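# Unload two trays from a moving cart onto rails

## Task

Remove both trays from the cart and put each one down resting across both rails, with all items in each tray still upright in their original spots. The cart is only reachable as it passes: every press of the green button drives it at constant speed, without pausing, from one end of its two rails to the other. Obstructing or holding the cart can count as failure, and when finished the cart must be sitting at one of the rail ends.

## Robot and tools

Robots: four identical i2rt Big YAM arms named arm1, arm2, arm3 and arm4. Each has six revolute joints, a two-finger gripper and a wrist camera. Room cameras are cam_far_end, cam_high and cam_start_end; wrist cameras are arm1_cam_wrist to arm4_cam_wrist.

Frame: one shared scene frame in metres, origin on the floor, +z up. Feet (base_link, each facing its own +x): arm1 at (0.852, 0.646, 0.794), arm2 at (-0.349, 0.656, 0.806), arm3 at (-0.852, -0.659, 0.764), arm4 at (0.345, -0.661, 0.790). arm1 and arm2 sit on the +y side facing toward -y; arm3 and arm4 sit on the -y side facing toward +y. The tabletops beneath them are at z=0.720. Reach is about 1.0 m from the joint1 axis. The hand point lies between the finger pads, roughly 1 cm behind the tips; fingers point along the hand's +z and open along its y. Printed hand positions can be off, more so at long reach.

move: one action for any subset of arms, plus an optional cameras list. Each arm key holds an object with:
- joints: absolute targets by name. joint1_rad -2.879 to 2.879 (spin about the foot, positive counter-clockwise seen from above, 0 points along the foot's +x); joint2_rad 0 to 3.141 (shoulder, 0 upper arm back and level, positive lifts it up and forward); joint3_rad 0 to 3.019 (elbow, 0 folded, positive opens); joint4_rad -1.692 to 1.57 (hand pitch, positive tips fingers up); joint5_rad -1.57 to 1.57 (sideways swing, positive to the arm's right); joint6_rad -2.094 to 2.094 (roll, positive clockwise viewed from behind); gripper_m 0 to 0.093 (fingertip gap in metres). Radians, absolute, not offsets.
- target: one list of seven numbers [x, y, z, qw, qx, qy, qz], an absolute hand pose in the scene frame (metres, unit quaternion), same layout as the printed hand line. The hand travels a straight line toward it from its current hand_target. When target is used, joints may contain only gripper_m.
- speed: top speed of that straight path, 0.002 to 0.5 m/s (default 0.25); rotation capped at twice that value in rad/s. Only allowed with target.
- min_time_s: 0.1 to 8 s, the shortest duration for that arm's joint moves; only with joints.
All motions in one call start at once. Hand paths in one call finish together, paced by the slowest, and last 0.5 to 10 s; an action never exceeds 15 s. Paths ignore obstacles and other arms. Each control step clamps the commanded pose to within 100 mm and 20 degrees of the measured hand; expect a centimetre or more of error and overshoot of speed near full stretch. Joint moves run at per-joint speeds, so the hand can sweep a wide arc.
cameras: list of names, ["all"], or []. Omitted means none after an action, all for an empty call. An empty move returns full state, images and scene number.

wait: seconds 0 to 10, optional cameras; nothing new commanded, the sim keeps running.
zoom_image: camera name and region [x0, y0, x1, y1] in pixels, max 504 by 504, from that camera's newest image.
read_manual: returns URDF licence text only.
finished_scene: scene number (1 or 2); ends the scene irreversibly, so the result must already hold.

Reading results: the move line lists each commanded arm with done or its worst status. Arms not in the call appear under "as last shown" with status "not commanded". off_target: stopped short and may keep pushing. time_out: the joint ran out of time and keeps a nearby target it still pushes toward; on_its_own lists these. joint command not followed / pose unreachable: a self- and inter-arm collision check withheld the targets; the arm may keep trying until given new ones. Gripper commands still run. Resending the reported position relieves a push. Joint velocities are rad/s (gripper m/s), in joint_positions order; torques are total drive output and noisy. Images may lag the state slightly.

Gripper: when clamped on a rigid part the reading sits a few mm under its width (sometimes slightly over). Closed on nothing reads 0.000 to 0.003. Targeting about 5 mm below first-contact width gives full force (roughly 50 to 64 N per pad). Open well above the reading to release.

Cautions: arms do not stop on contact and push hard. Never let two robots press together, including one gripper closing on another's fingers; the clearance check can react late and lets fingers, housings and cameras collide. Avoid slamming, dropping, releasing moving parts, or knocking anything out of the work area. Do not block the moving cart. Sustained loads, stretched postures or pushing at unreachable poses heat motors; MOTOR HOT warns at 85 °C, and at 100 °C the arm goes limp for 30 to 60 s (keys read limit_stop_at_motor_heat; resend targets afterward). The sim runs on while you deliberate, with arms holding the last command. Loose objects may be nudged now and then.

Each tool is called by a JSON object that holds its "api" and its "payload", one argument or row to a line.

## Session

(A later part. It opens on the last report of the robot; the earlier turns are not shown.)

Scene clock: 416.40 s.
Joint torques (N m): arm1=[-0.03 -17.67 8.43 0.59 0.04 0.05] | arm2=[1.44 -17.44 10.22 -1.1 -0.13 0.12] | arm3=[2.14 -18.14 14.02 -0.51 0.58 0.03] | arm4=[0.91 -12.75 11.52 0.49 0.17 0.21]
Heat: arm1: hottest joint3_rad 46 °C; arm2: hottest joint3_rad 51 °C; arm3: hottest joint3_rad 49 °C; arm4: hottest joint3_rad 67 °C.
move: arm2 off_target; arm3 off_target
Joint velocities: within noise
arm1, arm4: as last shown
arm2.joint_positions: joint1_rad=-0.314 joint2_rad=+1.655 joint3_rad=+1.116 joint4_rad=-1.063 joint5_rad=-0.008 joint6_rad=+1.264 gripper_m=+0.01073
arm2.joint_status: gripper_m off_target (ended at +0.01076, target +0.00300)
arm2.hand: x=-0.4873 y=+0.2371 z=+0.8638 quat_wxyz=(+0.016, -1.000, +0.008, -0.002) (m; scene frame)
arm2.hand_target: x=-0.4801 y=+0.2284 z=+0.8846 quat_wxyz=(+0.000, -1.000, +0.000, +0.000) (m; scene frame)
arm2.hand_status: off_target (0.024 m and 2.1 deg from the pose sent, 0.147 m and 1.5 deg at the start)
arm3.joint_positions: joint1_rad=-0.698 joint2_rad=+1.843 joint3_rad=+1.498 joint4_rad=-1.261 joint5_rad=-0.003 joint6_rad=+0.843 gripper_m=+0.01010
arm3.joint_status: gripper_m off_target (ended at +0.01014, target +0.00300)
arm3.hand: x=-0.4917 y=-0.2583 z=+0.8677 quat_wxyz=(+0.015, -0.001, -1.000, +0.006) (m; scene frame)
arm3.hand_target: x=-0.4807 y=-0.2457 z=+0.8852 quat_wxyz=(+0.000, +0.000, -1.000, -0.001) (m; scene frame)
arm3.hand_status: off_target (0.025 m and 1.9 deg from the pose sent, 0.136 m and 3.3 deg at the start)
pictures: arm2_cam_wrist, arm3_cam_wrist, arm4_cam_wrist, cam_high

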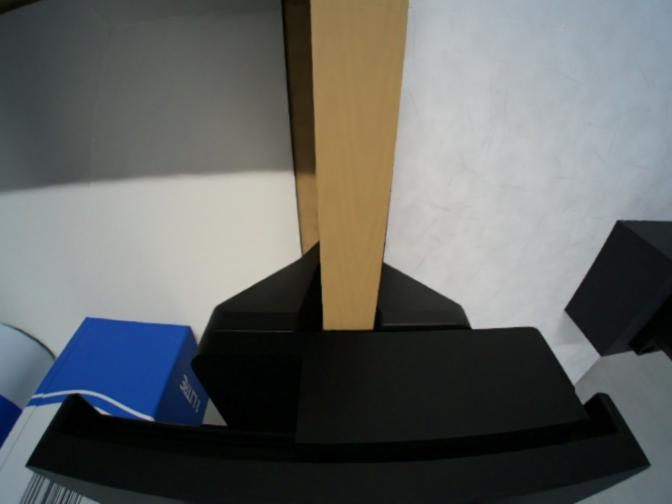

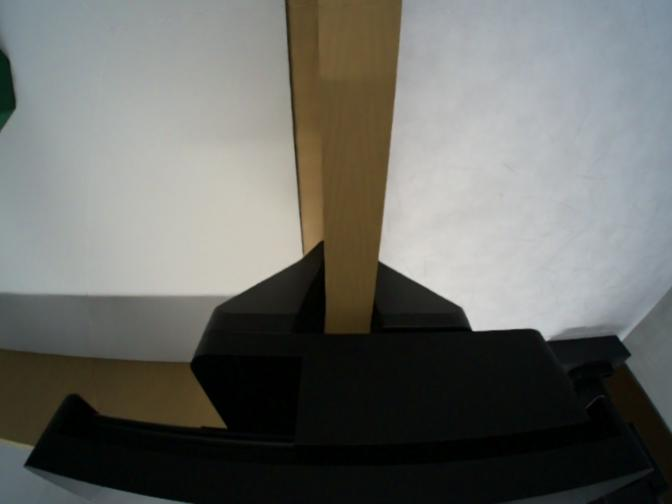

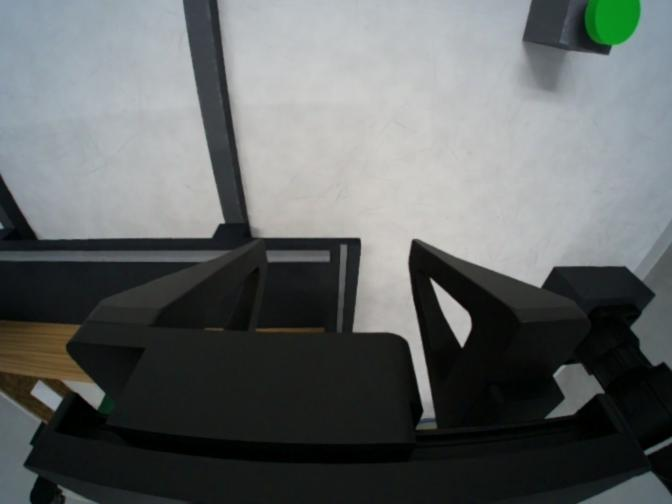

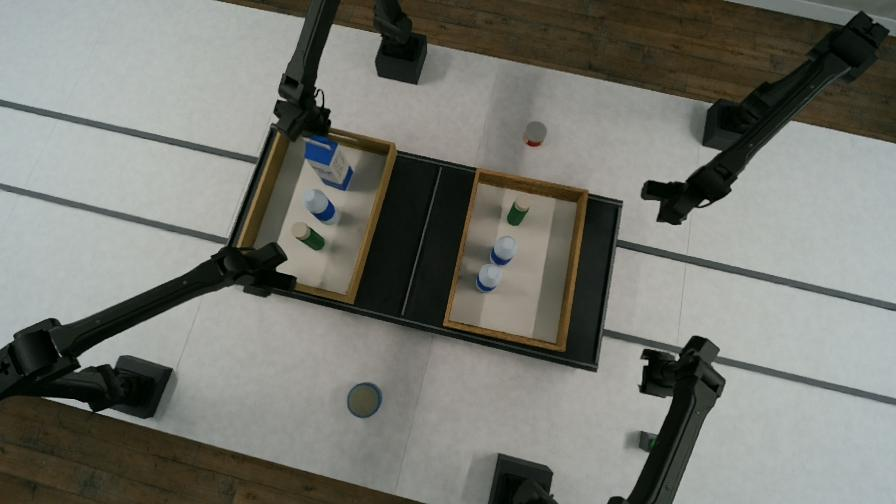

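{"api": "wait", "payload": {
  "seconds": 1.2
}}

{"api": "move", "payload": {
  "arm1": {"target":[0.6,0.22,0.782,0,1,0,0],"speed":0.2},
  "arm4": {"target":[0.6,-0.252,0.782,0,0,1,0],"speed":0.2},
  "cameras": ["arm1_cam_wrist","arm4_cam_wrist"]
}}

{"api": "move", "payload": {
  "arm1": {"target":[0.72,0.22,0.885,0,1,0,0],"speed":0.06,"joints":{"gripper_m":0.003}},
  "arm4": {"target":[0.72,-0.252,0.885,0,0,1,0],"speed":0.06,"joints":{"gripper_m":0.003}},
  "cameras": ["arm1_cam_wrist","arm4_cam_wrist","arm2_cam_wrist","arm3_cam_wrist","cam_high"]
}}

Scene clock: 424.40 s.
Joint torques (N m): arm1=[0.5 -17.61 8.79 0.42 0.03 0.08] | arm2=[1.38 -17.9 10.28 -1.06 -0.14 0.12] | arm3=[1.67 -18.02 14.15 -0.4 0.56 0.01] | arm4=[0.97 -12.75 11.48 0.46 0.17 0.22]
Heat: arm1: hottest joint3_rad 45 °C; arm2: hottest joint3_rad 50 °C; arm3: hottest joint3_rad 50 °C; arm4: hottest joint3_rad 68 °C.
Joint velocities: within noise
arm1.joint_positions: joint1_rad=-0.500 joint2_rad=+1.732 joint3_rad=+1.394 joint4_rad=-1.237 joint5_rad=+0.006 joint6_rad=+1.024 gripper_m=+0.06790
arm1.joint_status: not commanded
arm1.hand: x=+0.5853 y=+0.2111 z=+0.9077 quat_wxyz=(+0.006, -1.000, -0.001, -0.003) (m; scene frame)
arm1.hand_target: x=+0.5900 y=+0.2090 z=+0.9150 quat_wxyz=(+0.000, -1.000, +0.000, +0.000) (m; scene frame)
arm1.hand_status: not commanded
arm2.joint_positions: joint1_rad=-0.314 joint2_rad=+1.655 joint3_rad=+1.116 joint4_rad=-1.063 joint5_rad=-0.008 joint6_rad=+1.264 gripper_m=+0.01073
arm2.joint_status: gripper_m off_target (ended at +0.01076, target +0.00300)
arm2.hand: x=-0.4873 y=+0.2371 z=+0.8638 quat_wxyz=(+0.016, -1.000, +0.008, -0.002) (m; scene frame)
arm2.hand_target: x=-0.4801 y=+0.2284 z=+0.8846 quat_wxyz=(+0.000, -1.000, +0.000, +0.000) (m; scene frame)
arm2.hand_status: off_target (0.024 m and 2.1 deg from the pose sent, 0.147 m and 1.5 deg at the start)
arm3.joint_positions: joint1_rad=-0.698 joint2_rad=+1.843 joint3_rad=+1.498 joint4_rad=-1.261 joint5_rad=-0.003 joint6_rad=+0.843 gripper_m=+0.01010
arm3.joint_status: gripper_m off_target (ended at +0.01014, target +0.00300)
arm3.hand: x=-0.4917 y=-0.2583 z=+0.8677 quat_wxyz=(+0.015, -0.001, -1.000, +0.006) (m; scene frame)
arm3.hand_target: x=-0.4807 y=-0.2457 z=+0.8852 quat_wxyz=(+0.000, +0.000, -1.000, -0.001) (m; scene frame)
arm3.hand_status: off_target (0.025 m and 1.9 deg from the pose sent, 0.136 m and 3.3 deg at the start)
arm4.joint_positions: joint1_rad=-0.519 joint2_rad=+1.635 joint3_rad=+1.286 joint4_rad=-1.239 joint5_rad=+0.013 joint6_rad=+1.029 gripper_m=+0.06792
arm4.joint_status: not commanded
arm4.hand: x=+0.5862 y=-0.2575 z=+0.9117 quat_wxyz=(+0.007, +0.006, -1.000, +0.010) (m; scene frame)
arm4.hand_target: x=+0.5946 y=-0.2407 z=+0.9151 quat_wxyz=(+0.000, +0.000, -1.000, +0.000) (m; scene frame)
arm4.hand_status: not commanded
wait: 1.20 s; at rest from the start
pictures: none

Scene clock: 426.47 s.
Joint torques (N m): arm1=[-1.9 -12.22 6.49 1.5 0.61 0.07] | arm2=[1.79 -17.79 10.24 -1.09 -0.15 0.13] | arm3=[2.14 -18.67 14.16 -0.32 0.53 -0.01] | arm4=[0.91 -12.4 6.12 0.47 -0.11 -0.05]
Heat: arm1: hottest joint3_rad 45 °C; arm2: hottest joint3_rad 50 °C; arm3: hottest joint3_rad 51 °C; arm4: hottest joint3_rad 67 °C.
move: arm1 off_target; arm4 off_target
Joint velocities: within noise
arm1.joint_positions: joint1_rad=-0.475 joint2_rad=+1.798 joint3_rad=+1.200 joint4_rad=-0.921 joint5_rad=-0.010 joint6_rad=+1.027 gripper_m=+0.06790
arm1.joint_status: not commanded
arm1.hand: x=+0.6033 y=+0.2103 z=+0.8104 quat_wxyz=(-0.022, -1.000, -0.012, +0.004) (m; scene frame)
arm1.hand_target: x=+0.6009 y=+0.2211 z=+0.7832 quat_wxyz=(+0.000, -1.000, +0.000, +0.000) (m; scene frame)
arm1.hand_status: off_target (0.030 m and 2.9 deg from the pose sent, 0.127 m and 0.8 deg at the start)
arm2, arm3: as last shown
arm4.joint_positions: joint1_rad=-0.546 joint2_rad=+1.770 joint3_rad=+1.158 joint4_rad=-0.898 joint5_rad=+0.019 joint6_rad=+1.029 gripper_m=+0.06792
arm4.joint_status: not commanded
arm4.hand: x=+0.6082 y=-0.2457 z=+0.8074 quat_wxyz=(-0.016, -0.008, -1.000, -0.021) (m; scene frame)
arm4.hand_target: x=+0.5996 y=-0.2529 z=+0.7830 quat_wxyz=(+0.000, +0.000, -1.000, +0.000) (m; scene frame)
arm4.hand_status: off_target (0.027 m and 3.2 deg from the pose sent, 0.131 m and 1.6 deg at the start)
pictures: arm1_cam_wrist, arm4_cam_wrist

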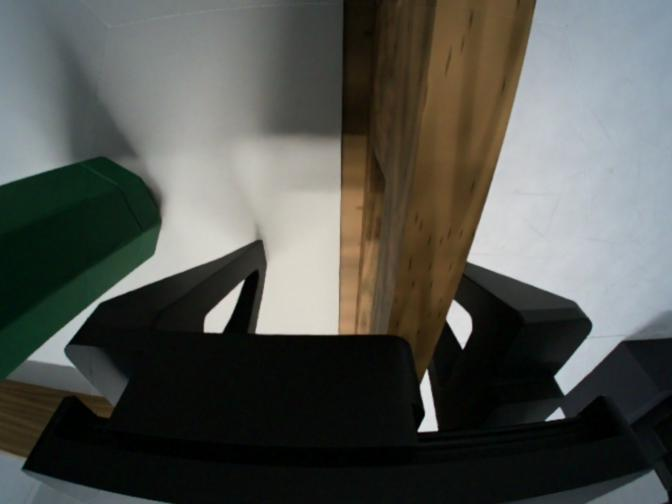

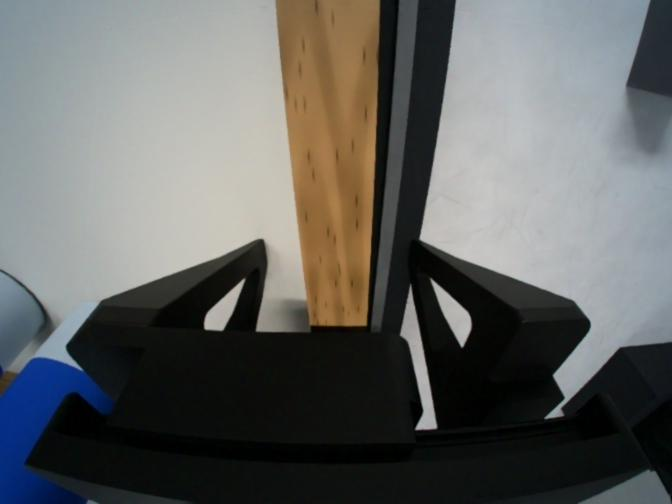

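Scene clock: 429.63 s.
Joint torques (N m): arm1=[0.15 -17.55 9.58 -1.96 -0.22 0.12] | arm2=[1.55 -17.67 10.19 -1.09 -0.13 0.15] | arm3=[1.9 -18.55 14.24 -0.34 0.6 0.05] | arm4=[0.62 -18.26 13.2 -1.95 0.28 0.03]
Heat: arm1: hottest joint3_rad 45 °C; arm2: hottest joint3_rad 50 °C; arm3: hottest joint3_rad 51 °C; arm4: hottest joint3_rad 68 °C.
move: arm1 off_target; arm4 off_target
Joint velocities: within noise
arm1.joint_positions: joint1_rad=-0.255 joint2_rad=+1.634 joint3_rad=+1.128 joint4_rad=-1.054 joint5_rad=+0.016 joint6_rad=+1.259 gripper_m=+0.01167
arm1.joint_status: gripper_m off_target (ended at +0.01170, target +0.00300)
arm1.hand: x=+0.7144 y=+0.2168 z=+0.8614 quat_wxyz=(+0.000, -1.000, -0.005, +0.005) (m; scene frame)
arm1.hand_target: x=+0.7199 y=+0.2200 z=+0.8841 quat_wxyz=(+0.000, -1.000, +0.000, +0.000) (m; scene frame)
arm1.hand_status: off_target (0.024 m and 0.8 deg from the pose sent, 0.139 m and 2.9 deg at the start)
arm2, arm3: as last shown
arm4.joint_positions: joint1_rad=-0.723 joint2_rad=+1.847 joint3_rad=+1.431 joint4_rad=-1.166 joint5_rad=+0.008 joint6_rad=+0.840 gripper_m=+0.01103
arm4.joint_status: gripper_m off_target (ended at +0.01107, target +0.00300)
arm4.hand: x=+0.7073 y=-0.2629 z=+0.8582 quat_wxyz=(+0.009, -0.001, -1.000, +0.006) (m; scene frame)
arm4.hand_target: x=+0.7191 y=-0.2530 z=+0.8849 quat_wxyz=(-0.001, +0.000, -1.000, -0.001) (m; scene frame)
arm4.hand_status: off_target (0.032 m and 1.3 deg from the pose sent, 0.136 m and 3.2 deg at the start)
pictures: arm1_cam_wrist, arm2_cam_wrist, arm3_cam_wrist, arm4_cam_wrist, cam_high

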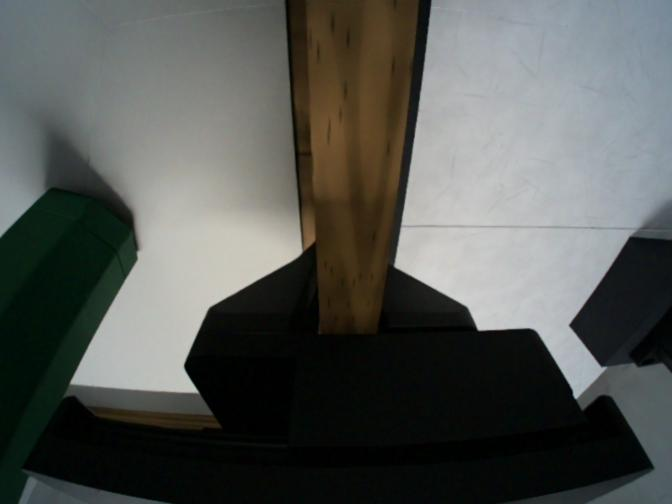

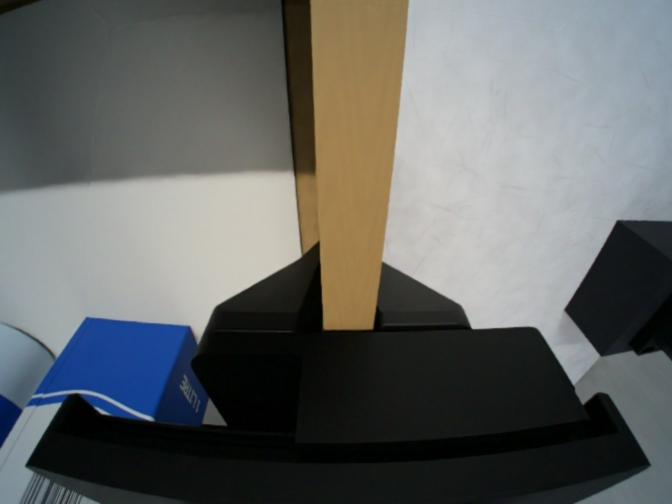

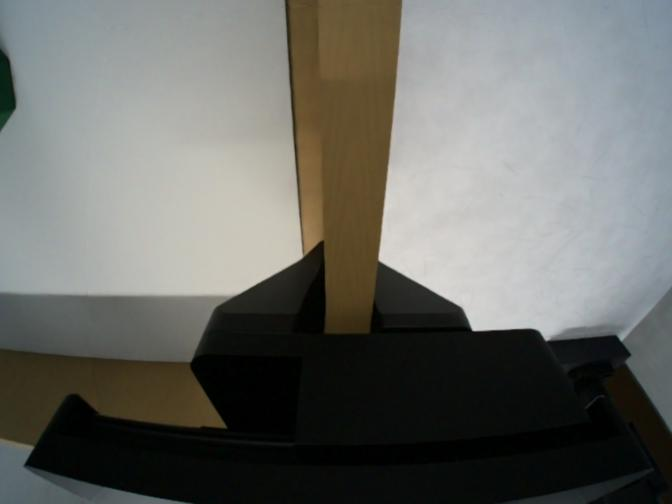

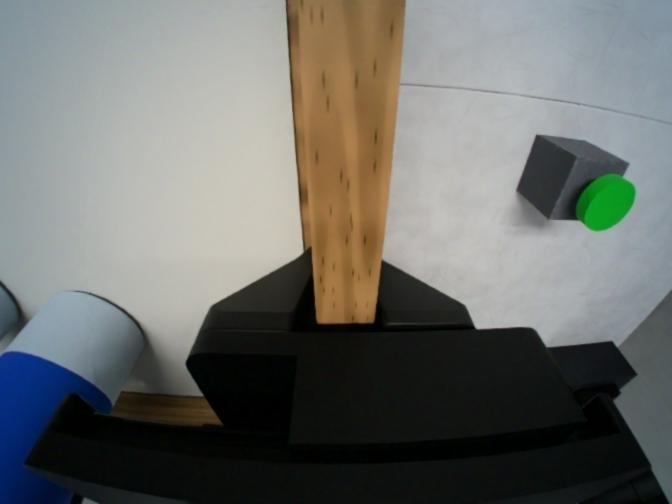

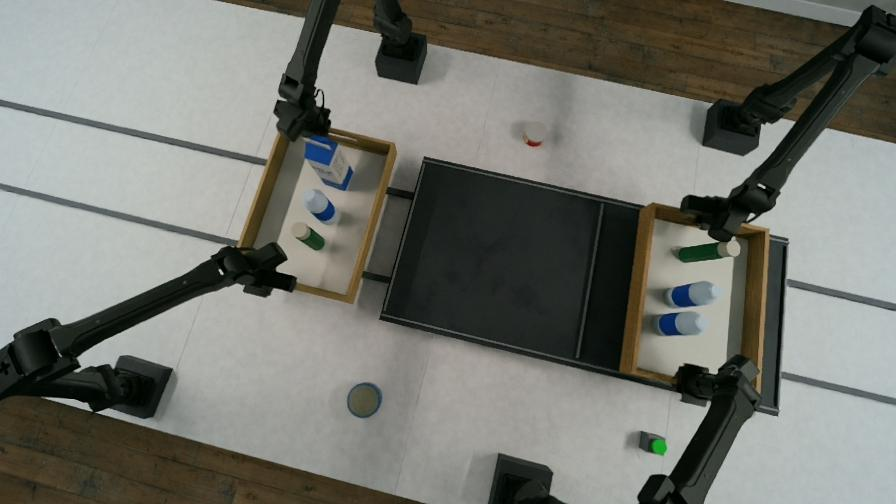

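{"api": "move", "payload": {
  "arm2": {"target":[-0.48,0.228,0.80,0,1,0,0],"speed":0.06},
  "arm3": {"target":[-0.48,-0.245,0.80,0,0,1,0],"speed":0.06}
}}

{"api": "move", "payload": {
  "arm2": {"target":[-0.48,0.228,0.775,0,1,0,0],"speed":0.03},
  "arm3": {"target":[-0.48,-0.245,0.775,0,0,1,0],"speed":0.03},
  "cameras": ["arm2_cam_wrist","arm3_cam_wrist","cam_high","cam_start_end"]
}}

Scene clock: 437.97 s.
Joint torques (N m): arm1=[-0.26 -16.97 9.48 -1.84 -0.25 0.1] | arm2=[1.61 -16.56 8.9 -0.21 -0.15 0.14] | arm3=[1.26 -20.19 9.61 0.77 0.62 -0.01] | arm4=[0.62 -18.32 13.18 -1.91 0.29 0.02]
Heat: arm1: hottest joint3_rad 45 °C; arm2: hottest joint3_rad 50 °C; arm3: hottest joint3_rad 52 °C; arm4: hottest joint3_rad 72 °C.
move: arm2 off_target; arm3 done
Joint velocities: within noise
arm1, arm4: as last shown
arm2.joint_positions: joint1_rad=-0.312 joint2_rad=+1.763 joint3_rad=+1.025 joint4_rad=-0.864 joint5_rad=-0.008 joint6_rad=+1.264 gripper_m=+0.01073
arm2.joint_status: not commanded
arm2.hand: x=-0.4855 y=+0.2426 z=+0.7899 quat_wxyz=(+0.016, -1.000, +0.007, -0.002) (m; scene frame)
arm2.hand_target: x=-0.4798 y=+0.2284 z=+0.8000 quat_wxyz=(+0.000, -1.000, +0.000, +0.000) (m; scene frame)
arm2.hand_status: off_target (0.019 m and 2.0 deg from the pose sent, 0.065 m and 2.1 deg at the start)
arm3.joint_positions: joint1_rad=-0.698 joint2_rad=+1.944 joint3_rad=+1.437 joint4_rad=-1.092 joint5_rad=-0.004 joint6_rad=+0.840 gripper_m=+0.01010
arm3.joint_status: not commanded
arm3.hand: x=-0.4853 y=-0.2497 z=+0.7928 quat_wxyz=(+0.013, +0.000, -1.000, +0.003) (m; scene frame)
arm3.hand_target: x=-0.4801 y=-0.2452 z=+0.8000 quat_wxyz=(+0.000, +0.000, -1.000, +0.000) (m; scene frame)
arm3.hand_status: done (0.010 m and 1.6 deg from the pose sent, 0.070 m and 1.9 deg at the start)
pictures: none

Scene clock: 439.30 s.
Joint torques (N m): arm1=[0.21 -16.73 9.55 -1.94 -0.26 0.11] | arm2=[1.73 -15.97 8.27 -0.03 0.13 0.16] | arm3=[2.32 -19.02 8.96 0.96 0.21 0.03] | arm4=[0.56 -18.2 13.19 -1.98 0.27 0]
Heat: arm1: hottest joint3_rad 45 °C; arm2: hottest joint3_rad 49 °C; arm3: hottest joint3_rad 52 °C; arm4: hottest joint3_rad 73 °C.
move: arm2 off_target; arm3 done
Joint velocities: within noise
arm1, arm4: as last shown
arm2.joint_positions: joint1_rad=-0.312 joint2_rad=+1.800 joint3_rad=+1.011 joint4_rad=-0.804 joint5_rad=-0.016 joint6_rad=+1.264 gripper_m=+0.01073
arm2.joint_status: not commanded
arm2.hand: x=-0.4851 y=+0.2402 z=+0.7708 quat_wxyz=(+0.010, -1.000, +0.007, -0.005) (m; scene frame)
arm2.hand_target: x=-0.4798 y=+0.2282 z=+0.7752 quat_wxyz=(+0.000, -1.000, +0.000, +0.000) (m; scene frame)
arm2.hand_status: off_target (0.014 m and 1.5 deg from the pose sent, 0.022 m and 2.0 deg at the start)
arm3.joint_positions: joint1_rad=-0.698 joint2_rad=+1.959 joint3_rad=+1.417 joint4_rad=-1.044 joint5_rad=+0.007 joint6_rad=+0.840 gripper_m=+0.01010
arm3.joint_status: not commanded
arm3.hand: x=-0.4829 y=-0.2496 z=+0.7780 quat_wxyz=(+0.005, +0.000, -1.000, +0.002) (m; scene frame)
arm3.hand_target: x=-0.4801 y=-0.2451 z=+0.7750 quat_wxyz=(+0.000, +0.000, -1.000, +0.000) (m; scene frame)
arm3.hand_status: done (0.006 m and 0.6 deg from the pose sent, 0.019 m and 1.6 deg at the start)
pictures: arm2_cam_wrist, arm3_cam_wrist, cam_high, cam_start_end

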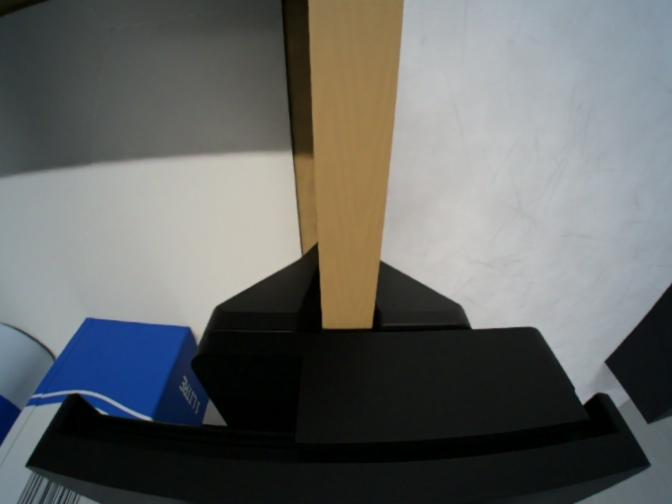

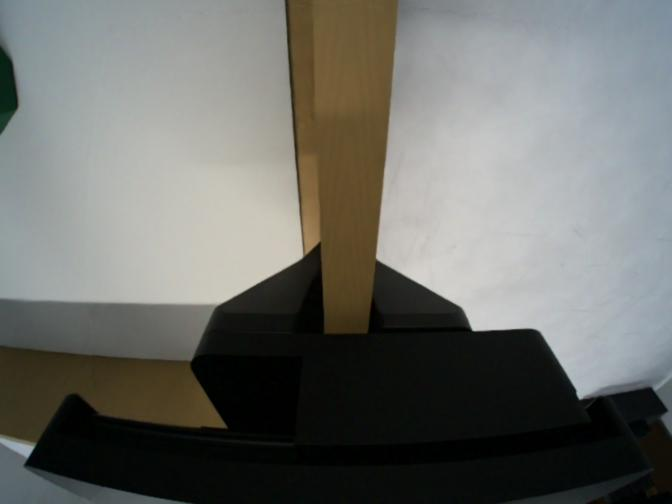

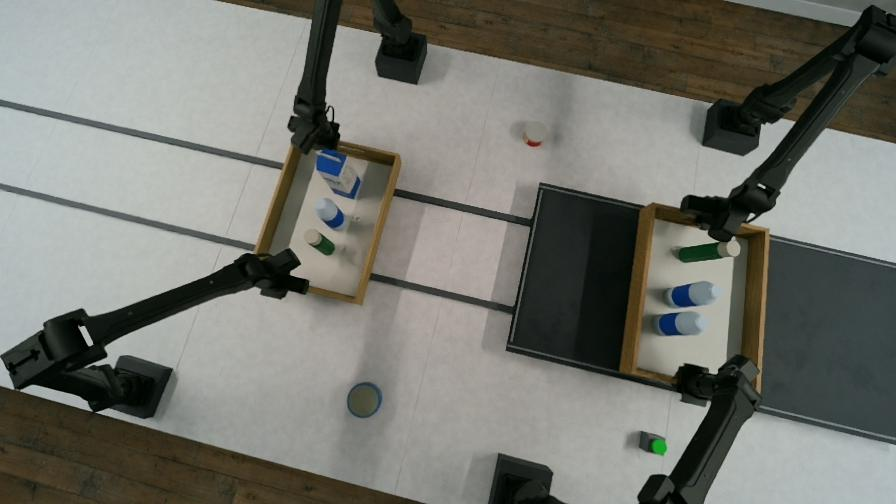

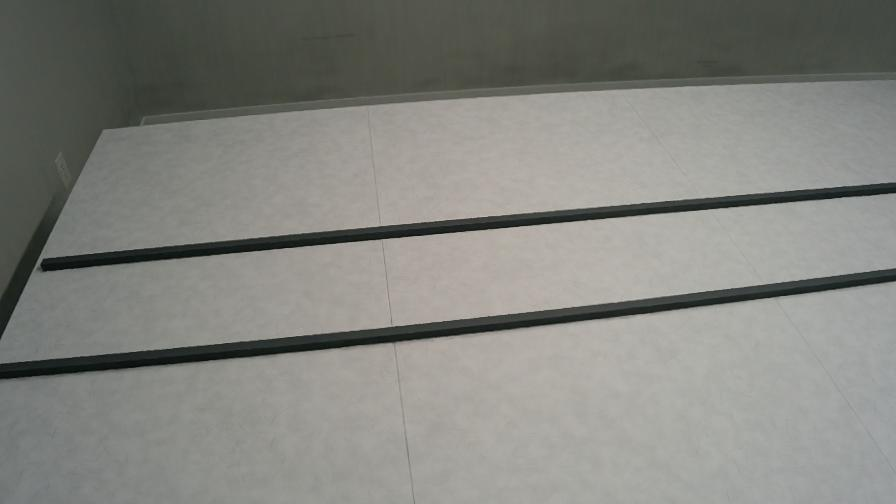

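{"api": "move", "payload": {
  "arm2": {"target":[-0.48,0.228,0.75,0,1,0,0],"speed":0.03},
  "arm3": {"target":[-0.48,-0.245,0.748,0,0,1,0],"speed":0.03}
}}

{"api": "move", "payload": {
  "arm2": {"target":[-0.48,0.228,0.735,0,1,0,0],"speed":0.03},
  "arm3": {"target":[-0.48,-0.245,0.733,0,0,1,0],"speed":0.03},
  "cameras": ["arm2_cam_wrist","arm3_cam_wrist","cam_high"]
}}

Scene clock: 446.87 s.
Joint torques (N m): arm1=[-0.67 -16.73 9.44 -1.91 -0.21 0.11] | arm2=[1.79 -13.39 8.08 0.83 0.39 0.23] | arm3=[2.02 -15.91 7.65 2.47 0.04 0.03] | arm4=[0.38 -18.32 13.24 -1.99 0.27 0.02]
Heat: arm1: hottest joint3_rad 45 °C; arm2: hottest joint3_rad 48 °C; arm3: hottest joint3_rad 51 °C; arm4: hottest joint3_rad 76 °C.
move: arm2 off_target; arm3 off_target
Joint velocities: within noise
arm1, arm4: as last shown
arm2.joint_positions: joint1_rad=-0.312 joint2_rad=+1.817 joint3_rad=+0.997 joint4_rad=-0.763 joint5_rad=-0.023 joint6_rad=+1.260 gripper_m=+0.01081
arm2.joint_status: not commanded
arm2.hand: x=-0.4840 y=+0.2399 z=+0.7597 quat_wxyz=(+0.004, -1.000, +0.005, -0.007) (m; scene frame)
arm2.hand_target: x=-0.4797 y=+0.2284 z=+0.7505 quat_wxyz=(+0.000, -1.000, +0.000, +0.000) (m; scene frame)
arm2.hand_status: off_target (0.016 m and 1.1 deg from the pose sent, 0.025 m and 1.5 deg at the start)
arm3.joint_positions: joint1_rad=-0.698 joint2_rad=+1.960 joint3_rad=+1.406 joint4_rad=-1.023 joint5_rad=+0.012 joint6_rad=+0.840 gripper_m=+0.01010
arm3.joint_status: not commanded
arm3.hand: x=-0.4820 y=-0.2499 z=+0.7742 quat_wxyz=(+0.000, +0.000, -1.000, +0.000) (m; scene frame)
arm3.hand_target: x=-0.4809 y=-0.2461 z=+0.7488 quat_wxyz=(+0.000, +0.000, -1.000, +0.000) (m; scene frame)
arm3.hand_status: off_target (0.027 m and 0.0 deg from the pose sent, 0.030 m and 0.6 deg at the start)
pictures: none

Scene clock: 447.90 s.
Joint torques (N m): arm1=[-0.5 -18.61 9.61 -1.94 -0.26 0.11] | arm2=[1.55 -11.05 7.58 2.02 0.39 0.22] | arm3=[1.79 -14.45 7.53 3.18 0.02 0.01] | arm4=[0.44 -18.37 13.2 -1.94 0.27 0.03]
Heat: arm1: hottest joint3_rad 45 °C; arm2: hottest joint3_rad 48 °C; arm3: hottest joint3_rad 51 °C; arm4: hottest joint3_rad 77 °C.
move: arm2 off_target; arm3 off_target
Joint velocities: within noise
arm1, arm4: as last shown
arm2.joint_positions: joint1_rad=-0.312 joint2_rad=+1.817 joint3_rad=+0.994 joint4_rad=-0.757 joint5_rad=-0.023 joint6_rad=+1.261 gripper_m=+0.01081
arm2.joint_status: not commanded
arm2.hand: x=-0.4839 y=+0.2403 z=+0.7587 quat_wxyz=(+0.003, -1.000, +0.005, -0.006) (m; scene frame)
arm2.hand_target: x=-0.4794 y=+0.2297 z=+0.7364 quat_wxyz=(+0.000, -1.000, +0.000, +0.000) (m; scene frame)
arm2.hand_status: off_target (0.027 m and 1.0 deg from the pose sent, 0.028 m and 1.1 deg at the start)
arm3.joint_positions: joint1_rad=-0.698 joint2_rad=+1.955 joint3_rad=+1.397 joint4_rad=-1.008 joint5_rad=+0.012 joint6_rad=+0.840 gripper_m=+0.01010
arm3.joint_status: not commanded
arm3.hand: x=-0.4820 y=-0.2498 z=+0.7737 quat_wxyz=(-0.003, +0.000, -1.000, -0.004) (m; scene frame)
arm3.hand_target: x=-0.4819 y=-0.2473 z=+0.7350 quat_wxyz=(+0.000, +0.000, -1.000, +0.000) (m; scene frame)
arm3.hand_status: off_target (0.041 m and 0.6 deg from the pose sent, 0.042 m and 0.1 deg at the start)
pictures: arm2_cam_wrist, arm3_cam_wrist, cam_high

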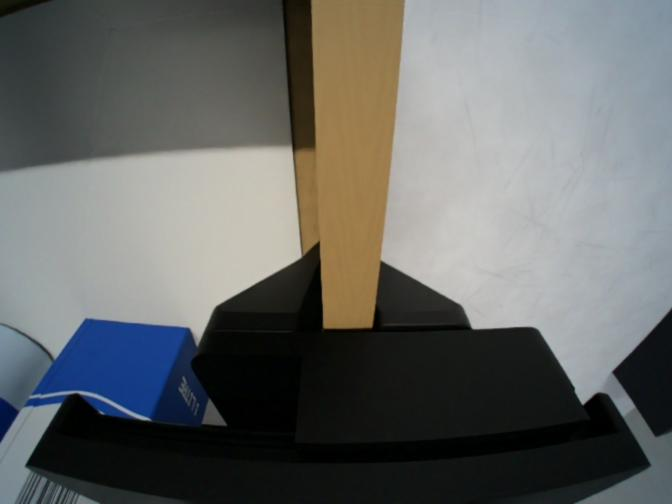

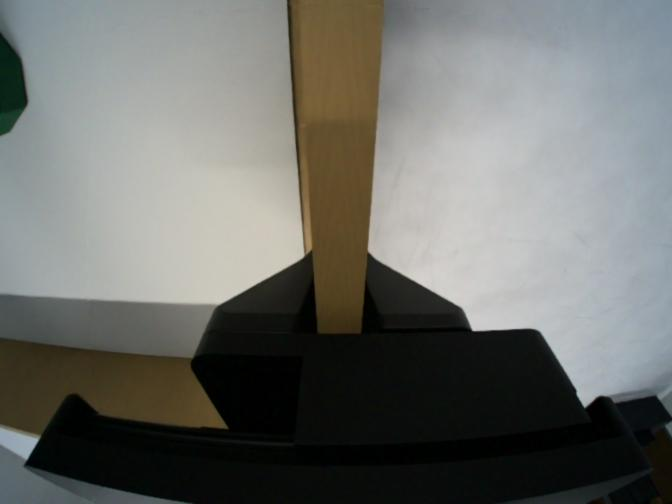

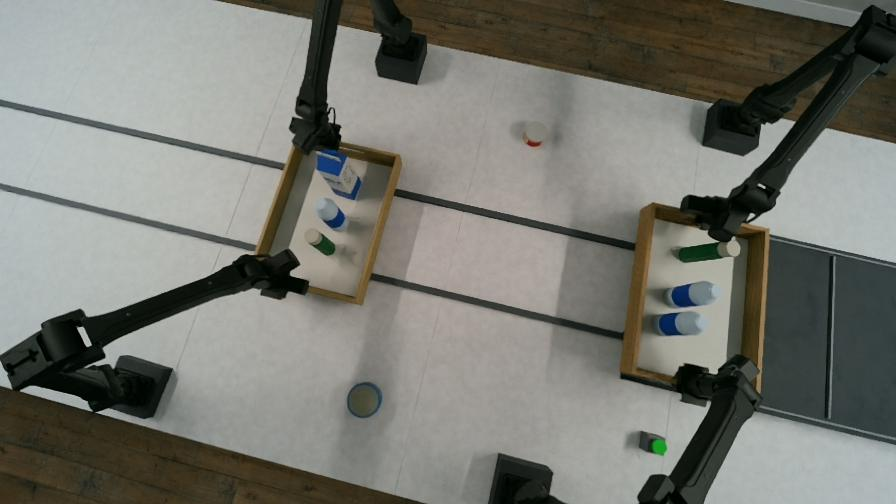

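{"api": "move", "payload": {
  "arm2": {"target":[-0.484,0.241,0.759,0,1,0,0],"speed":0.05},
  "arm3": {"target":[-0.482,-0.25,0.773,0,0,1,0],"speed":0.05}
}}

{"api": "move", "payload": {
  "arm2": {"joints":{"gripper_m":0.045}},
  "arm3": {"joints":{"gripper_m":0.045}}
}}

{"api": "move", "payload": {
  "arm2": {"target":[-0.484,0.241,0.95,0,1,0,0],"speed":0.12},
  "arm3": {"target":[-0.482,-0.25,0.95,0,0,1,0],"speed":0.12},
  "cameras": ["arm2_cam_wrist","arm3_cam_wrist","cam_high"]
}}

Scene clock: 454.20 s.
Joint torques (N m): arm1=[0.79 -16.79 9.11 -2.09 -0.23 0.2] | arm2=[0.44 -16.26 6.35 0.05 0.37 0.04] | arm3=[1.08 -18.73 9.29 -0.01 0.02 0.01] | arm4=[0.73 -18.26 13.24 -1.95 0.28 0.01]
Heat: arm1: hottest joint3_rad 45 °C; arm2: hottest joint3_rad 47 °C; arm3: hottest joint3_rad 50 °C; arm4: hottest joint3_rad 79 °C.
move: arm2 done; arm3 done
Joint velocities: within noise
arm1, arm4: as last shown
arm2.joint_positions: joint1_rad=-0.312 joint2_rad=+1.812 joint3_rad=+0.988 joint4_rad=-0.751 joint5_rad=-0.023 joint6_rad=+1.260 gripper_m=+0.01081
arm2.joint_status: not commanded
arm2.hand: x=-0.4838 y=+0.2408 z=+0.7594 quat_wxyz=(+0.001, -1.000, +0.005, -0.005) (m; scene frame)
arm2.hand_target: x=-0.4840 y=+0.2409 z=+0.7591 quat_wxyz=(+0.000, -1.000, +0.000, +0.000) (m; scene frame)
arm2.hand_status: done (0.000 m and 0.8 deg from the pose sent, 0.001 m and 1.0 deg at the start)
arm3.joint_positions: joint1_rad=-0.698 joint2_rad=+1.951 joint3_rad=+1.394 joint4_rad=-1.009 joint5_rad=+0.012 joint6_rad=+0.840 gripper_m=+0.01010
arm3.joint_status: not commanded
arm3.hand: x=-0.4827 y=-0.2506 z=+0.7747 quat_wxyz=(-0.003, +0.000, -1.000, -0.004) (m; scene frame)
arm3.hand_target: x=-0.4820 y=-0.2501 z=+0.7730 quat_wxyz=(+0.000, +0.000, -1.000, +0.000) (m; scene frame)
arm3.hand_status: done (0.002 m and 0.6 deg from the pose sent, 0.001 m and 0.6 deg at the start)
pictures: none

Scene clock: 454.80 s.
Joint torques (N m): arm1=[0.03 -16.97 9.78 -2.17 -0.28 0.07] | arm2=[0.62 -15.03 7.15 0.24 -0.03 0.04] | arm3=[1.85 -18.61 9.21 0.1 0.01 -0.04] | arm4=[0.67 -18.37 13.19 -1.94 0.28 0.01]
Heat: arm1: hottest joint3_rad 45 °C; arm2: hottest joint3_rad 47 °C; arm3: hottest joint3_rad 50 °C; arm4: hottest joint3_rad 79 °C.
move: arm2 done; arm3 done
Joint velocities: within noise
arm1, arm4: as last shown
arm2.joint_positions: joint1_rad=-0.312 joint2_rad=+1.805 joint3_rad=+0.979 joint4_rad=-0.756 joint5_rad=-0.011 joint6_rad=+1.259 gripper_m=+0.04493
arm2.joint_status: all done
arm2.hand: x=-0.4843 y=+0.2459 z=+0.7601 quat_wxyz=(+0.006, -1.000, +0.004, +0.000) (m; scene frame)
arm2.hand_target: x=-0.4840 y=+0.2410 z=+0.7591 quat_wxyz=(+0.000, -1.000, +0.000, +0.000) (m; scene frame)
arm2.hand_status: not commanded
arm3.joint_positions: joint1_rad=-0.698 joint2_rad=+1.952 joint3_rad=+1.394 joint4_rad=-1.012 joint5_rad=+0.011 joint6_rad=+0.840 gripper_m=+0.04491
arm3.joint_status: all done
arm3.hand: x=-0.4832 y=-0.2510 z=+0.7742 quat_wxyz=(-0.002, +0.000, -1.000, -0.003) (m; scene frame)
arm3.hand_target: x=-0.4820 y=-0.2501 z=+0.7729 quat_wxyz=(+0.000, +0.000, -1.000, +0.000) (m; scene frame)
arm3.hand_status: not commanded
pictures: none

Scene clock: 456.97 s.
Joint torques (N m): arm1=[0.21 -17.79 9.42 -2.04 -0.23 0.13] | arm2=[-0.09 -14.8 12.88 -0.66 0.06 0.02] | arm3=[1.9 -19.49 13.04 0.05 0.03 0.06] | arm4=[0.56 -18.32 13.22 -1.95 0.27 0.01]
Heat: arm1: hottest joint3_rad 45 °C; arm2: hottest joint3_rad 47 °C; arm3: hottest joint3_rad 50 °C; arm4: hottest joint3_rad 80 °C.
move: arm2 off_target; arm3 off_target
Joint velocities: within noise
arm1, arm4: as last shown
arm2.joint_positions: joint1_rad=-0.312 joint2_rad=+1.536 joint3_rad=+1.164 joint4_rad=-1.243 joint5_rad=-0.014 joint6_rad=+1.256 gripper_m=+0.04498
arm2.joint_status: not commanded
arm2.hand: x=-0.4783 y=+0.2551 z=+0.9302 quat_wxyz=(+0.021, -1.000, +0.003, -0.007) (m; scene frame)
arm2.hand_target: x=-0.4837 y=+0.2417 z=+0.9501 quat_wxyz=(+0.000, -1.000, +0.000, +0.000) (m; scene frame)
arm2.hand_status: off_target (0.025 m and 2.6 deg from the pose sent, 0.190 m and 0.8 deg at the start)
arm3.joint_positions: joint1_rad=-0.698 joint2_rad=+1.806 joint3_rad=+1.622 joint4_rad=-1.428 joint5_rad=+0.011 joint6_rad=+0.840 gripper_m=+0.04491
arm3.joint_status: not commanded
arm3.hand: x=-0.4883 y=-0.2596 z=+0.9326 quat_wxyz=(+0.012, +0.000, -1.000, +0.013) (m; scene frame)
arm3.hand_target: x=-0.4825 y=-0.2506 z=+0.9501 quat_wxyz=(+0.000, +0.000, -1.000, +0.000) (m; scene frame)
arm3.hand_status: off_target (0.021 m and 2.0 deg from the pose sent, 0.176 m and 0.4 deg at the start)
pictures: arm2_cam_wrist, arm3_cam_wrist, cam_high

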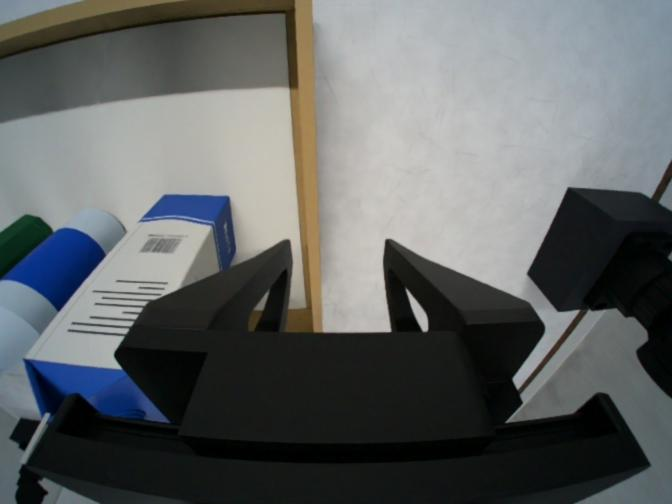

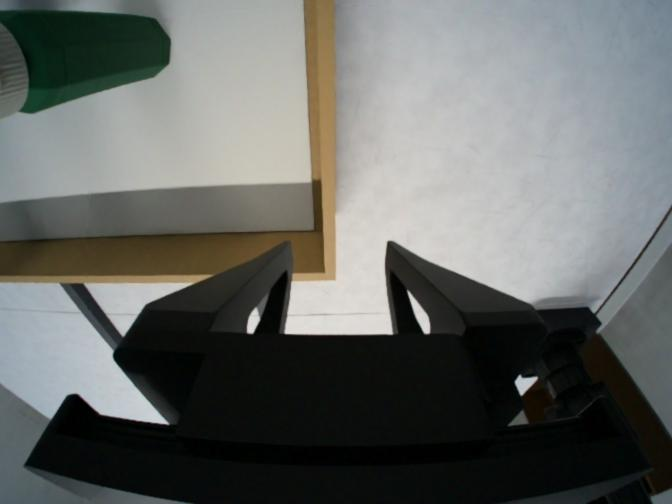

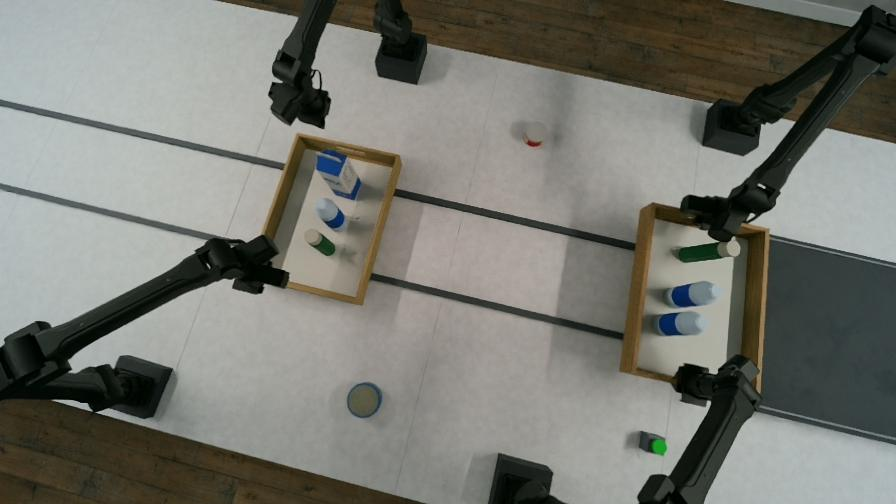

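{"api": "wait", "payload": {
  "seconds": 1.5,
  "cameras": ["cam_high"]
}}

{"api": "move", "payload": {
  "arm1": {"target":[0.72,0.22,0.815,0,1,0,0],"speed":0.06},
  "arm4": {"target":[0.72,-0.252,0.82,0,0,1,0],"speed":0.06},
  "cameras": ["cam_high"]
}}

Scene clock: 462.90 s.
Joint torques (N m): arm1=[-0.5 -17.2 9.37 -1.99 -0.25 0.15] | arm2=[0.09 -14.8 12.88 -0.68 0.08 0.02] | arm3=[1.61 -18.9 13.12 0.17 -0.01 0.05] | arm4=[0.44 -18.32 13.2 -1.94 0.28 0.01]
Heat: arm1: hottest joint3_rad 45 °C; arm2: hottest joint3_rad 47 °C; arm3: hottest joint3_rad 50 °C; arm4: hottest joint3_rad 81 °C.
Joint velocities: within noise
arm1.joint_positions: joint1_rad=-0.255 joint2_rad=+1.634 joint3_rad=+1.128 joint4_rad=-1.054 joint5_rad=+0.016 joint6_rad=+1.259 gripper_m=+0.01167
arm1.joint_status: not commanded
arm1.hand: x=+0.7144 y=+0.2168 z=+0.8614 quat_wxyz=(+0.000, -1.000, -0.005, +0.005) (m; scene frame)
arm1.hand_target: x=+0.7199 y=+0.2200 z=+0.8841 quat_wxyz=(+0.000, -1.000, +0.000, +0.000) (m; scene frame)
arm1.hand_status: not commanded
arm2.joint_positions: joint1_rad=-0.312 joint2_rad=+1.536 joint3_rad=+1.164 joint4_rad=-1.243 joint5_rad=-0.014 joint6_rad=+1.256 gripper_m=+0.04498
arm2.joint_status: not commanded
arm2.hand: x=-0.4783 y=+0.2551 z=+0.9302 quat_wxyz=(+0.021, -1.000, +0.003, -0.007) (m; scene frame)
arm2.hand_target: x=-0.4837 y=+0.2417 z=+0.9501 quat_wxyz=(+0.000, -1.000, +0.000, +0.000) (m; scene frame)
arm2.hand_status: off_target (0.025 m and 2.6 deg from the pose sent, 0.190 m and 0.8 deg at the start)
arm3.joint_positions: joint1_rad=-0.698 joint2_rad=+1.806 joint3_rad=+1.622 joint4_rad=-1.428 joint5_rad=+0.011 joint6_rad=+0.840 gripper_m=+0.04491
arm3.joint_status: not commanded
arm3.hand: x=-0.4883 y=-0.2596 z=+0.9326 quat_wxyz=(+0.012, +0.000, -1.000, +0.013) (m; scene frame)
arm3.hand_target: x=-0.4825 y=-0.2506 z=+0.9501 quat_wxyz=(+0.000, +0.000, -1.000, +0.000) (m; scene frame)
arm3.hand_status: off_target (0.021 m and 2.0 deg from the pose sent, 0.176 m and 0.4 deg at the start)
arm4.joint_positions: joint1_rad=-0.723 joint2_rad=+1.847 joint3_rad=+1.431 joint4_rad=-1.166 joint5_rad=+0.008 joint6_rad=+0.840 gripper_m=+0.01103
arm4.joint_status: not commanded
arm4.hand: x=+0.7073 y=-0.2629 z=+0.8582 quat_wxyz=(+0.009, -0.001, -1.000, +0.006) (m; scene frame)
arm4.hand_target: x=+0.7191 y=-0.2530 z=+0.8849 quat_wxyz=(-0.001, +0.000, -1.000, -0.001) (m; scene frame)
arm4.hand_status: not commanded
wait: 1.50 s; at rest from the start
pictures: cam_high

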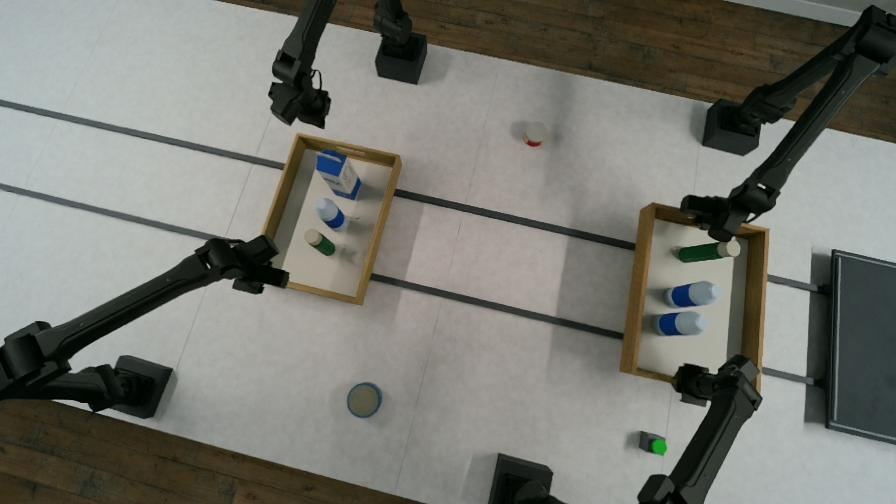

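Scene clock: 464.57 s.
Joint torques (N m): arm1=[-0.38 -14.39 8.2 -0.64 -0.21 0.11] | arm2=[0.09 -14.97 12.85 -0.68 0.08 0.03] | arm3=[1.9 -19.31 13.39 -0.01 0.04 0.02] | arm4=[0.5 -20.01 8.72 -0.46 0.38 0.04]
Heat: arm1: hottest joint3_rad 45 °C; arm2: hottest joint3_rad 47 °C; arm3: hottest joint3_rad 50 °C; arm4: hottest joint3_rad 81 °C.
move: arm1 done; arm4 off_target
Joint velocities: within noise
arm1.joint_positions: joint1_rad=-0.255 joint2_rad=+1.704 joint3_rad=+1.049 joint4_rad=-0.905 joint5_rad=+0.016 joint6_rad=+1.260 gripper_m=+0.01168
arm1.joint_status: not commanded
arm1.hand: x=+0.7169 y=+0.2223 z=+0.8063 quat_wxyz=(+0.000, -1.000, -0.005, +0.004) (m; scene frame)
arm1.hand_target: x=+0.7200 y=+0.2201 z=+0.8149 quat_wxyz=(+0.000, -1.000, +0.000, +0.000) (m; scene frame)
arm1.hand_status: done (0.010 m and 0.8 deg from the pose sent, 0.047 m and 0.8 deg at the start)
arm2, arm3: as last shown
arm4.joint_positions: joint1_rad=-0.723 joint2_rad=+1.934 joint3_rad=+1.409 joint4_rad=-1.055 joint5_rad=+0.005 joint6_rad=+0.835 gripper_m=+0.01103
arm4.joint_status: not commanded
arm4.hand: x=+0.7136 y=-0.2542 z=+0.8051 quat_wxyz=(+0.009, +0.001, -1.000, +0.005) (m; scene frame)
arm4.hand_target: x=+0.7198 y=-0.2521 z=+0.8199 quat_wxyz=(+0.000, +0.000, -1.000, +0.000) (m; scene frame)
arm4.hand_status: off_target (0.016 m and 1.2 deg from the pose sent, 0.042 m and 1.3 deg at the start)
pictures: cam_high

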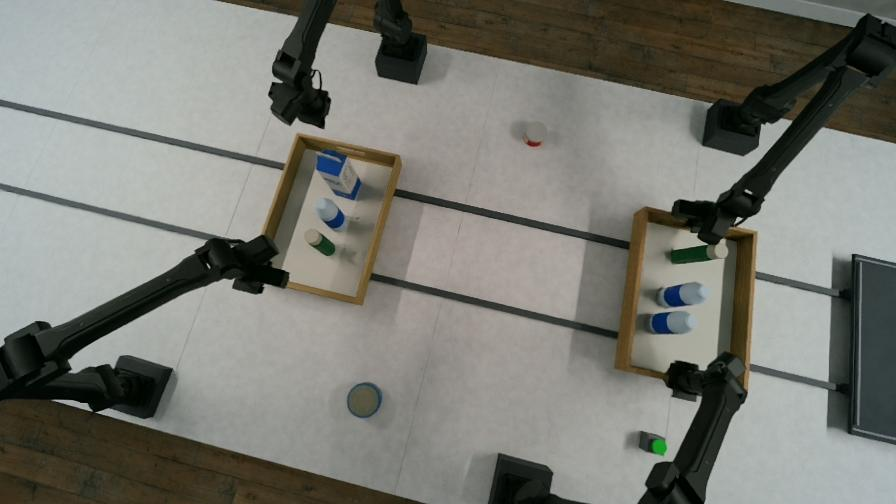

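{"api": "move", "payload": {
  "arm1": {"target":[0.72,0.22,0.775,0,1,0,0],"speed":0.05},
  "arm4": {"target":[0.72,-0.252,0.778,0,0,1,0],"speed":0.05}
}}

{"api": "move", "payload": {
  "arm1": {"target":[0.72,0.22,0.742,0,1,0,0],"speed":0.03},
  "arm4": {"target":[0.72,-0.252,0.742,0,0,1,0],"speed":0.03},
  "cameras": ["arm1_cam_wrist","arm4_cam_wrist","cam_high"]
}}

Scene clock: 469.57 s.
Joint torques (N m): arm1=[0.26 -14.33 7.32 -0.1 0.23 0.11] | arm2=[0.15 -14.97 12.97 -0.64 0.08 0.02] | arm3=[2.26 -18.37 13.22 0.24 0.06 0.03] | arm4=[0.21 -18.78 7.98 -0.06 0.11 0.04]
Heat: arm1: hottest joint3_rad 45 °C; arm2: hottest joint3_rad 47 °C; arm3: hottest joint3_rad 50 °C; arm4: hottest joint3_rad 78 °C.
move: arm1 done; arm4 done
Joint velocities: within noise
arm1.joint_positions: joint1_rad=-0.255 joint2_rad=+1.763 joint3_rad=+1.020 joint4_rad=-0.816 joint5_rad=+0.002 joint6_rad=+1.260 gripper_m=+0.01169
arm1.joint_status: not commanded
arm1.hand: x=+0.7195 y=+0.2215 z=+0.7731 quat_wxyz=(-0.002, -1.000, -0.005, -0.002) (m; scene frame)
arm1.hand_target: x=+0.7200 y=+0.2199 z=+0.7750 quat_wxyz=(+0.000, -1.000, +0.000, +0.000) (m; scene frame)
arm1.hand_status: done (0.002 m and 0.7 deg from the pose sent, 0.031 m and 0.8 deg at the start)
arm2, arm3: as last shown
arm4.joint_positions: joint1_rad=-0.723 joint2_rad=+1.973 joint3_rad=+1.379 joint4_rad=-0.972 joint5_rad=+0.012 joint6_rad=+0.835 gripper_m=+0.01103
arm4.joint_status: not commanded
arm4.hand: x=+0.7155 y=-0.2533 z=+0.7749 quat_wxyz=(+0.002, +0.001, -1.000, +0.002) (m; scene frame)
arm4.hand_target: x=+0.7199 y=-0.2520 z=+0.7780 quat_wxyz=(+0.000, +0.000, -1.000, +0.000) (m; scene frame)
arm4.hand_status: done (0.006 m and 0.3 deg from the pose sent, 0.028 m and 1.2 deg at the start)
pictures: none

Scene clock: 471.27 s.
Joint torques (N m): arm1=[-0.44 -10.11 6.27 2.47 0.31 0.14] | arm2=[0.03 -14.92 12.88 -0.68 0.07 0] | arm3=[1.67 -18.49 13.19 0.13 0.04 0.07] | arm4=[0.38 -15.15 6.78 1.89 0.01 0.01]
Heat: arm1: hottest joint3_rad 45 °C; arm2: hottest joint3_rad 47 °C; arm3: hottest joint3_rad 50 °C; arm4: hottest joint3_rad 77 °C.
move: arm1 off_target; arm4 off_target
Joint velocities: within noise
arm1.joint_positions: joint1_rad=-0.255 joint2_rad=+1.770 joint3_rad=+1.011 joint4_rad=-0.792 joint5_rad=+0.001 joint6_rad=+1.259 gripper_m=+0.01169
arm1.joint_status: not commanded
arm1.hand: x=+0.7196 y=+0.2210 z=+0.7679 quat_wxyz=(-0.007, -1.000, -0.006, -0.001) (m; scene frame)
arm1.hand_target: x=+0.7204 y=+0.2214 z=+0.7434 quat_wxyz=(+0.000, -1.000, +0.000, +0.000) (m; scene frame)
arm1.hand_status: off_target (0.026 m and 1.0 deg from the pose sent, 0.031 m and 0.7 deg at the start)
arm2, arm3: as last shown
arm4.joint_positions: joint1_rad=-0.723 joint2_rad=+1.977 joint3_rad=+1.369 joint4_rad=-0.942 joint5_rad=+0.015 joint6_rad=+0.835 gripper_m=+0.01103
arm4.joint_status: not commanded
arm4.hand: x=+0.7171 y=-0.2520 z=+0.7697 quat_wxyz=(-0.004, +0.001, -1.000, -0.003) (m; scene frame)
arm4.hand_target: x=+0.7190 y=-0.2529 z=+0.7430 quat_wxyz=(+0.000, +0.000, -1.000, +0.000) (m; scene frame)
arm4.hand_status: off_target (0.028 m and 0.6 deg from the pose sent, 0.033 m and 0.3 deg at the start)
pictures: arm1_cam_wrist, arm4_cam_wrist, cam_high

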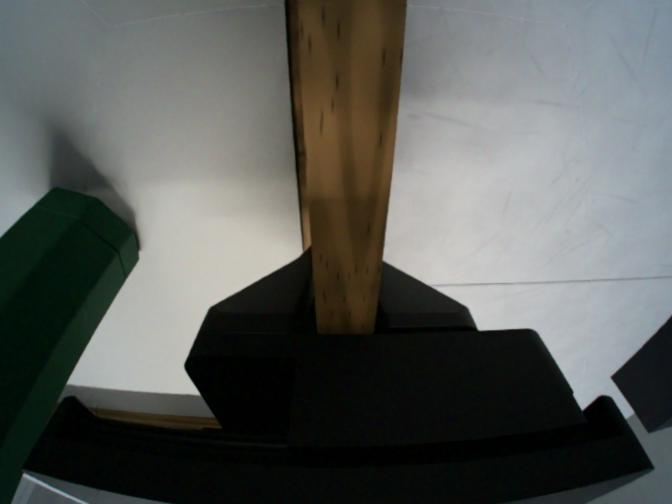

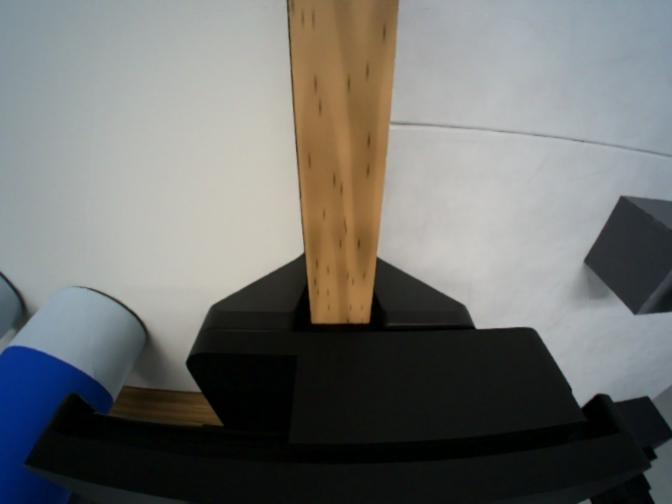

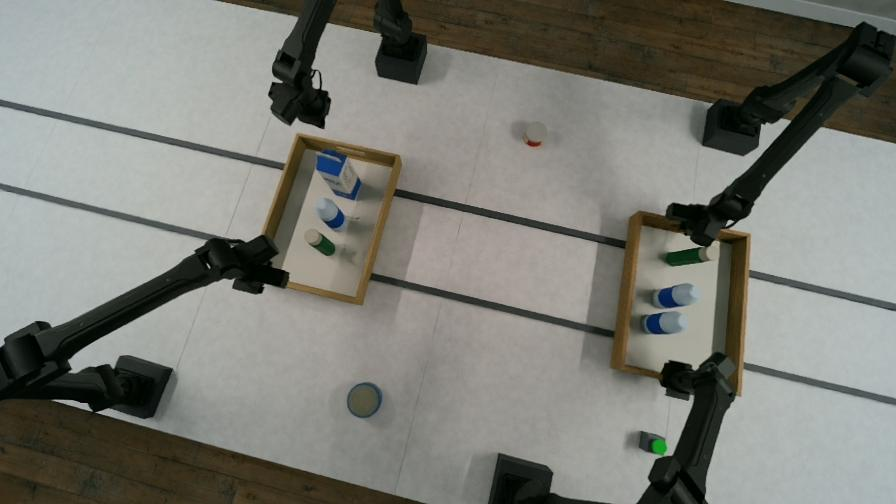

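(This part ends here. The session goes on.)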